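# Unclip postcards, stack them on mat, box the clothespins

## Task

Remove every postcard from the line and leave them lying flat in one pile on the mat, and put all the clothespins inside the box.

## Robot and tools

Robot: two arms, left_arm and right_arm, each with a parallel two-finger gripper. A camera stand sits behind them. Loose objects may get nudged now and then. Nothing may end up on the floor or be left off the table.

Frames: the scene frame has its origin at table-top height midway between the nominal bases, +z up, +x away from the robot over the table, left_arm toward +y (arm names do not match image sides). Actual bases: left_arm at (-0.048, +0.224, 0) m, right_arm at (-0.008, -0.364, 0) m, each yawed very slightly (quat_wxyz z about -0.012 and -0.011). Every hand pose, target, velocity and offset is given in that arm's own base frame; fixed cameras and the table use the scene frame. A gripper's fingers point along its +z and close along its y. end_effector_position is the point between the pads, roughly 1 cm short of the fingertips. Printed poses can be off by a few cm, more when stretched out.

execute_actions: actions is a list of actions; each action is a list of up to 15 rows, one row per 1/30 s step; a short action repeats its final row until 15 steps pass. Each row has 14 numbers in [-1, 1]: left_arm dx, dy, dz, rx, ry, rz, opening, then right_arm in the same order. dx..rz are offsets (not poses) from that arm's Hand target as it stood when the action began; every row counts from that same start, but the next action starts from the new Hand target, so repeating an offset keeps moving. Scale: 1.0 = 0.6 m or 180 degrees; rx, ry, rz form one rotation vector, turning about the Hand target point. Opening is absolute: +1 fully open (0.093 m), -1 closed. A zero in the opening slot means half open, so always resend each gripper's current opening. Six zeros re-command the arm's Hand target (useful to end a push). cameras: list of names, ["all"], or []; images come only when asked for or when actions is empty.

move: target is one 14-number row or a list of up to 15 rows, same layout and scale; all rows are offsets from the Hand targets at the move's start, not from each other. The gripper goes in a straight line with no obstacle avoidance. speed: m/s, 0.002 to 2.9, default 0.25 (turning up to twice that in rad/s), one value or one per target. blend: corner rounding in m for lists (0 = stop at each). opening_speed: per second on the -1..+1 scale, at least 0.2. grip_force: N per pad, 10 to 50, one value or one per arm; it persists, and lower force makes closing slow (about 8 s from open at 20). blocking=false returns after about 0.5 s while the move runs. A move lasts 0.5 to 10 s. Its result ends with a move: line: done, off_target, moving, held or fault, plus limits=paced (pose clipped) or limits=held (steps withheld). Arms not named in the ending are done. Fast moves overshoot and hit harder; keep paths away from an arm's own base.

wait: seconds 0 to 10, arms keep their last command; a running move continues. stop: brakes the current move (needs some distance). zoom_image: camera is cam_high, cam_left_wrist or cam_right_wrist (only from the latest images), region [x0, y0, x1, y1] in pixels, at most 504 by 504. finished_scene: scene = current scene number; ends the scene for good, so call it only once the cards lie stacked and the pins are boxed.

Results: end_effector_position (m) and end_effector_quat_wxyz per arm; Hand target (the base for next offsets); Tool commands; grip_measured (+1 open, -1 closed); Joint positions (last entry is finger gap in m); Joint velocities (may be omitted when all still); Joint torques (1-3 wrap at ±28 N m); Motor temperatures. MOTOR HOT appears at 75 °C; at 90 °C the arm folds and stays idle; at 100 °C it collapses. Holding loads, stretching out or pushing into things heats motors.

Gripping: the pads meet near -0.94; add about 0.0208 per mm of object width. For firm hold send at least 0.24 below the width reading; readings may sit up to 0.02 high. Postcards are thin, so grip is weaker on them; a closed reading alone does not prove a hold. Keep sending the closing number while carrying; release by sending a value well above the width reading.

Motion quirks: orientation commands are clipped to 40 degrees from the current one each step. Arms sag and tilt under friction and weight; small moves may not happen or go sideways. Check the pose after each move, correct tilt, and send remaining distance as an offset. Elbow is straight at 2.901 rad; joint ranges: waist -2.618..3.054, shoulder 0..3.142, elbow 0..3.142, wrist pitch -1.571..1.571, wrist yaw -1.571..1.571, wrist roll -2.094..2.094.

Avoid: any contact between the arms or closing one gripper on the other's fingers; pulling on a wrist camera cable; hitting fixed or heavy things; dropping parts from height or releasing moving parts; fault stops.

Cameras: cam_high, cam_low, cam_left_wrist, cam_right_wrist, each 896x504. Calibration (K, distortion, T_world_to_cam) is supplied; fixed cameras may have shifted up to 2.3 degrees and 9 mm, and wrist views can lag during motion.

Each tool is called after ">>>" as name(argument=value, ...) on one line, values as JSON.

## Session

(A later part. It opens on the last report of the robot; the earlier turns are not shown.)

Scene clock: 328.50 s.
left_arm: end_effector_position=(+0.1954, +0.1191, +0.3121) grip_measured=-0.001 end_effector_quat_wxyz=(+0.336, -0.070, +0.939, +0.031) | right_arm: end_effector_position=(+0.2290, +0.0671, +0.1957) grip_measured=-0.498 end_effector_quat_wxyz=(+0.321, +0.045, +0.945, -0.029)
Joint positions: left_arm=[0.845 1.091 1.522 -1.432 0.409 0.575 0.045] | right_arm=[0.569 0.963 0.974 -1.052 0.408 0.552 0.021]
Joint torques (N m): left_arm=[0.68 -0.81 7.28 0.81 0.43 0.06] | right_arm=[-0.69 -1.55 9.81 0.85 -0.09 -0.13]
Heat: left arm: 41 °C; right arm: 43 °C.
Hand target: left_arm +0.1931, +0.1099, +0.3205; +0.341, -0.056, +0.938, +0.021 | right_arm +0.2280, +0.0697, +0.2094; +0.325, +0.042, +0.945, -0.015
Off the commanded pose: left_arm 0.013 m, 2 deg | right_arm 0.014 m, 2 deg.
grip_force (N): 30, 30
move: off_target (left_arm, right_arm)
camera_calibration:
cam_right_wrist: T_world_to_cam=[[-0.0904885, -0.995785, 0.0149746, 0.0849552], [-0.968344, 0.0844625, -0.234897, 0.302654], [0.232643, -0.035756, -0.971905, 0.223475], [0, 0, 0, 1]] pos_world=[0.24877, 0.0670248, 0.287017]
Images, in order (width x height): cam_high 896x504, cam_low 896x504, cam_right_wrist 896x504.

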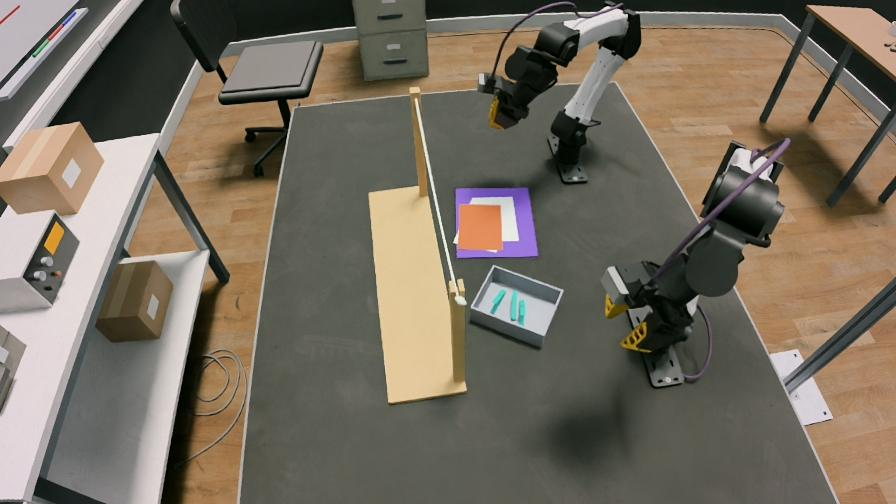

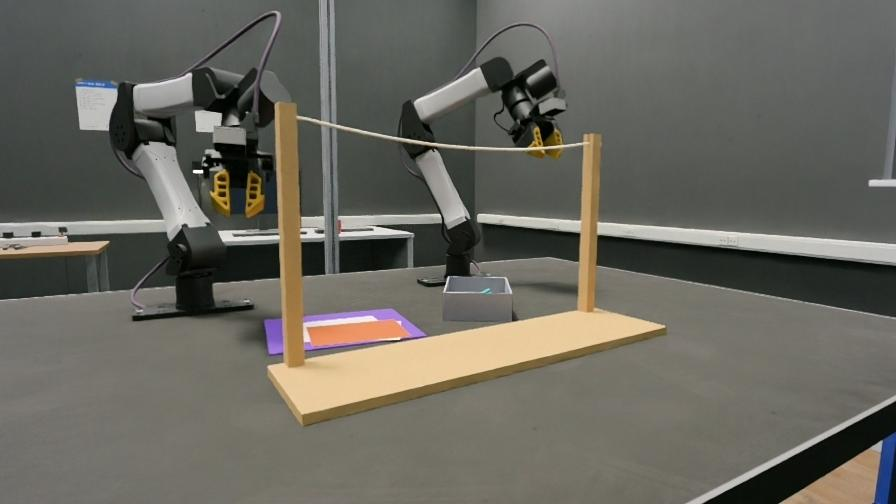

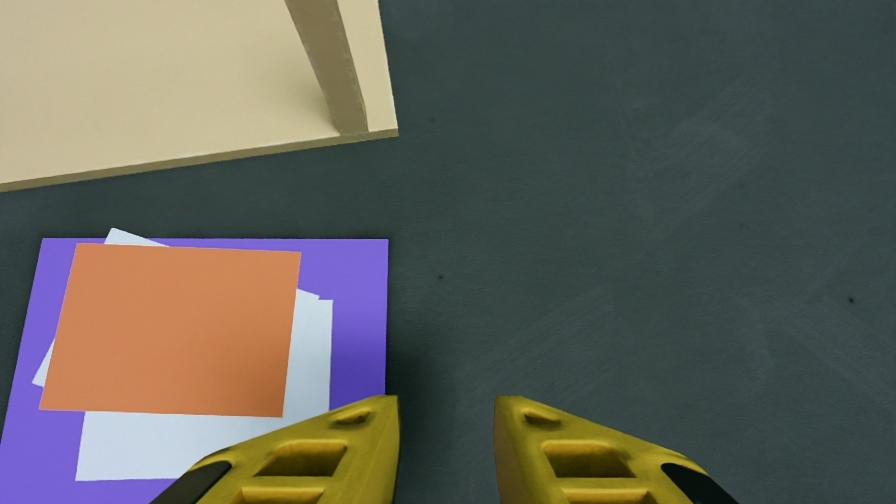

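>>> move(target=[[0,0,0,0,0,0,0,0.115,0.27,-0.25,0,0,-0.0,-0.5],[0,0,0,0,0,0,0,0.115,0.27,-0.37,0,0,0,-0.5],[0,0,0,0,0,0,0,0.035,0.25,-0.372,0,0,0,-0.5],[0,0,0,0,0,0,0,0.035,0.25,-0.2,0,0,0,-0.5],[0,0,0,0,0,0,0,0,0,0,0,0,0,-0.5]], speed=[0.25,0.06,0.07,0.15,0.25], blend=[0.01,0,0,0.02,0], cameras=["cam_right_wrist","cam_high"])

>>> zoom_image(camera="cam_high", region=[400, 170, 580, 290])

Scene clock: 336.43 s.
left_arm: end_effector_position=(+0.1954, +0.1191, +0.3121) grip_measured=-0.001 end_effector_quat_wxyz=(+0.336, -0.070, +0.939, +0.031) | right_arm: end_effector_position=(+0.2289, +0.0670, +0.1960) grip_measured=-0.498 end_effector_quat_wxyz=(+0.322, +0.045, +0.945, -0.029)
Joint positions: left_arm=[0.845 1.091 1.522 -1.432 0.409 0.575 0.045] | right_arm=[0.569 0.961 0.974 -1.052 0.408 0.552 0.021]
Joint torques (N m): left_arm=[0.8 -0.79 7.32 0.82 0.41 0.08] | right_arm=[-0.72 -1.54 9.84 0.88 -0.06 -0.13]
Heat: left arm: 41 °C; right arm: 42 °C.
Hand target: left_arm +0.1931, +0.1099, +0.3205; +0.341, -0.056, +0.938, +0.021 | right_arm +0.2280, +0.0697, +0.2094; +0.325, +0.042, +0.945, -0.015
Off the commanded pose: left_arm 0.013 m, 2 deg | right_arm 0.014 m, 2 deg.
grip_force (N): 30, 30
move: off_target (left_arm, right_arm)
camera_calibration:
cam_right_wrist: T_world_to_cam=[[-0.0904263, -0.995804, 0.0140559, 0.0850825], [-0.968035, 0.0845717, -0.236126, 0.302808], [0.233946, -0.0349586, -0.971621, 0.223352], [0, 0, 0, 1]] pos_world=[0.24857, 0.0669246, 0.287319]
Images, in order (width x height): cam_high 896x504, cam_right_wrist 896x504.

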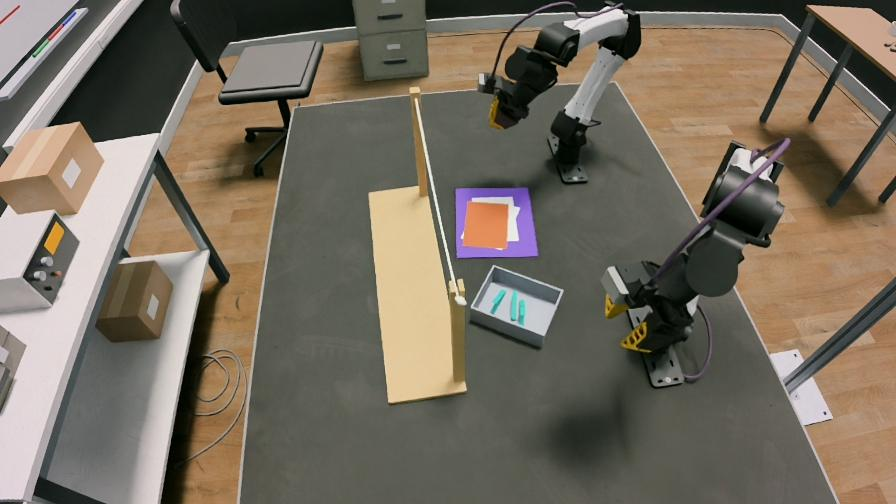

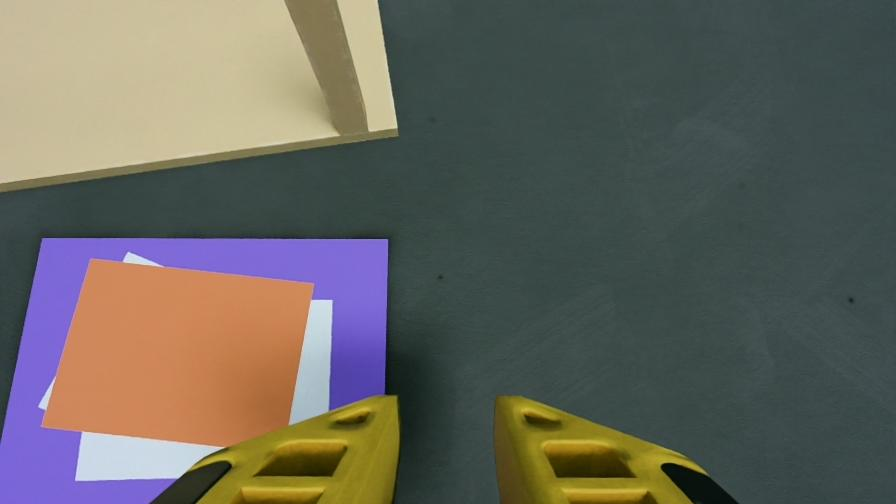

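Scaled by 2.800.

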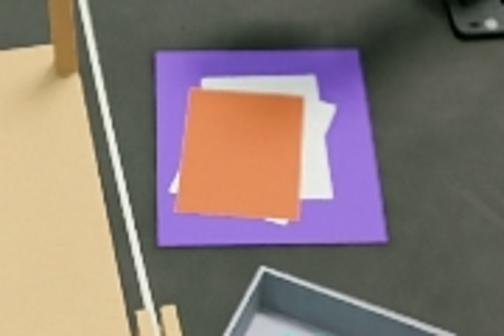

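All on the mat and stacked.

>>> finished_scene(scene=1)

The scene is finished: the task was done.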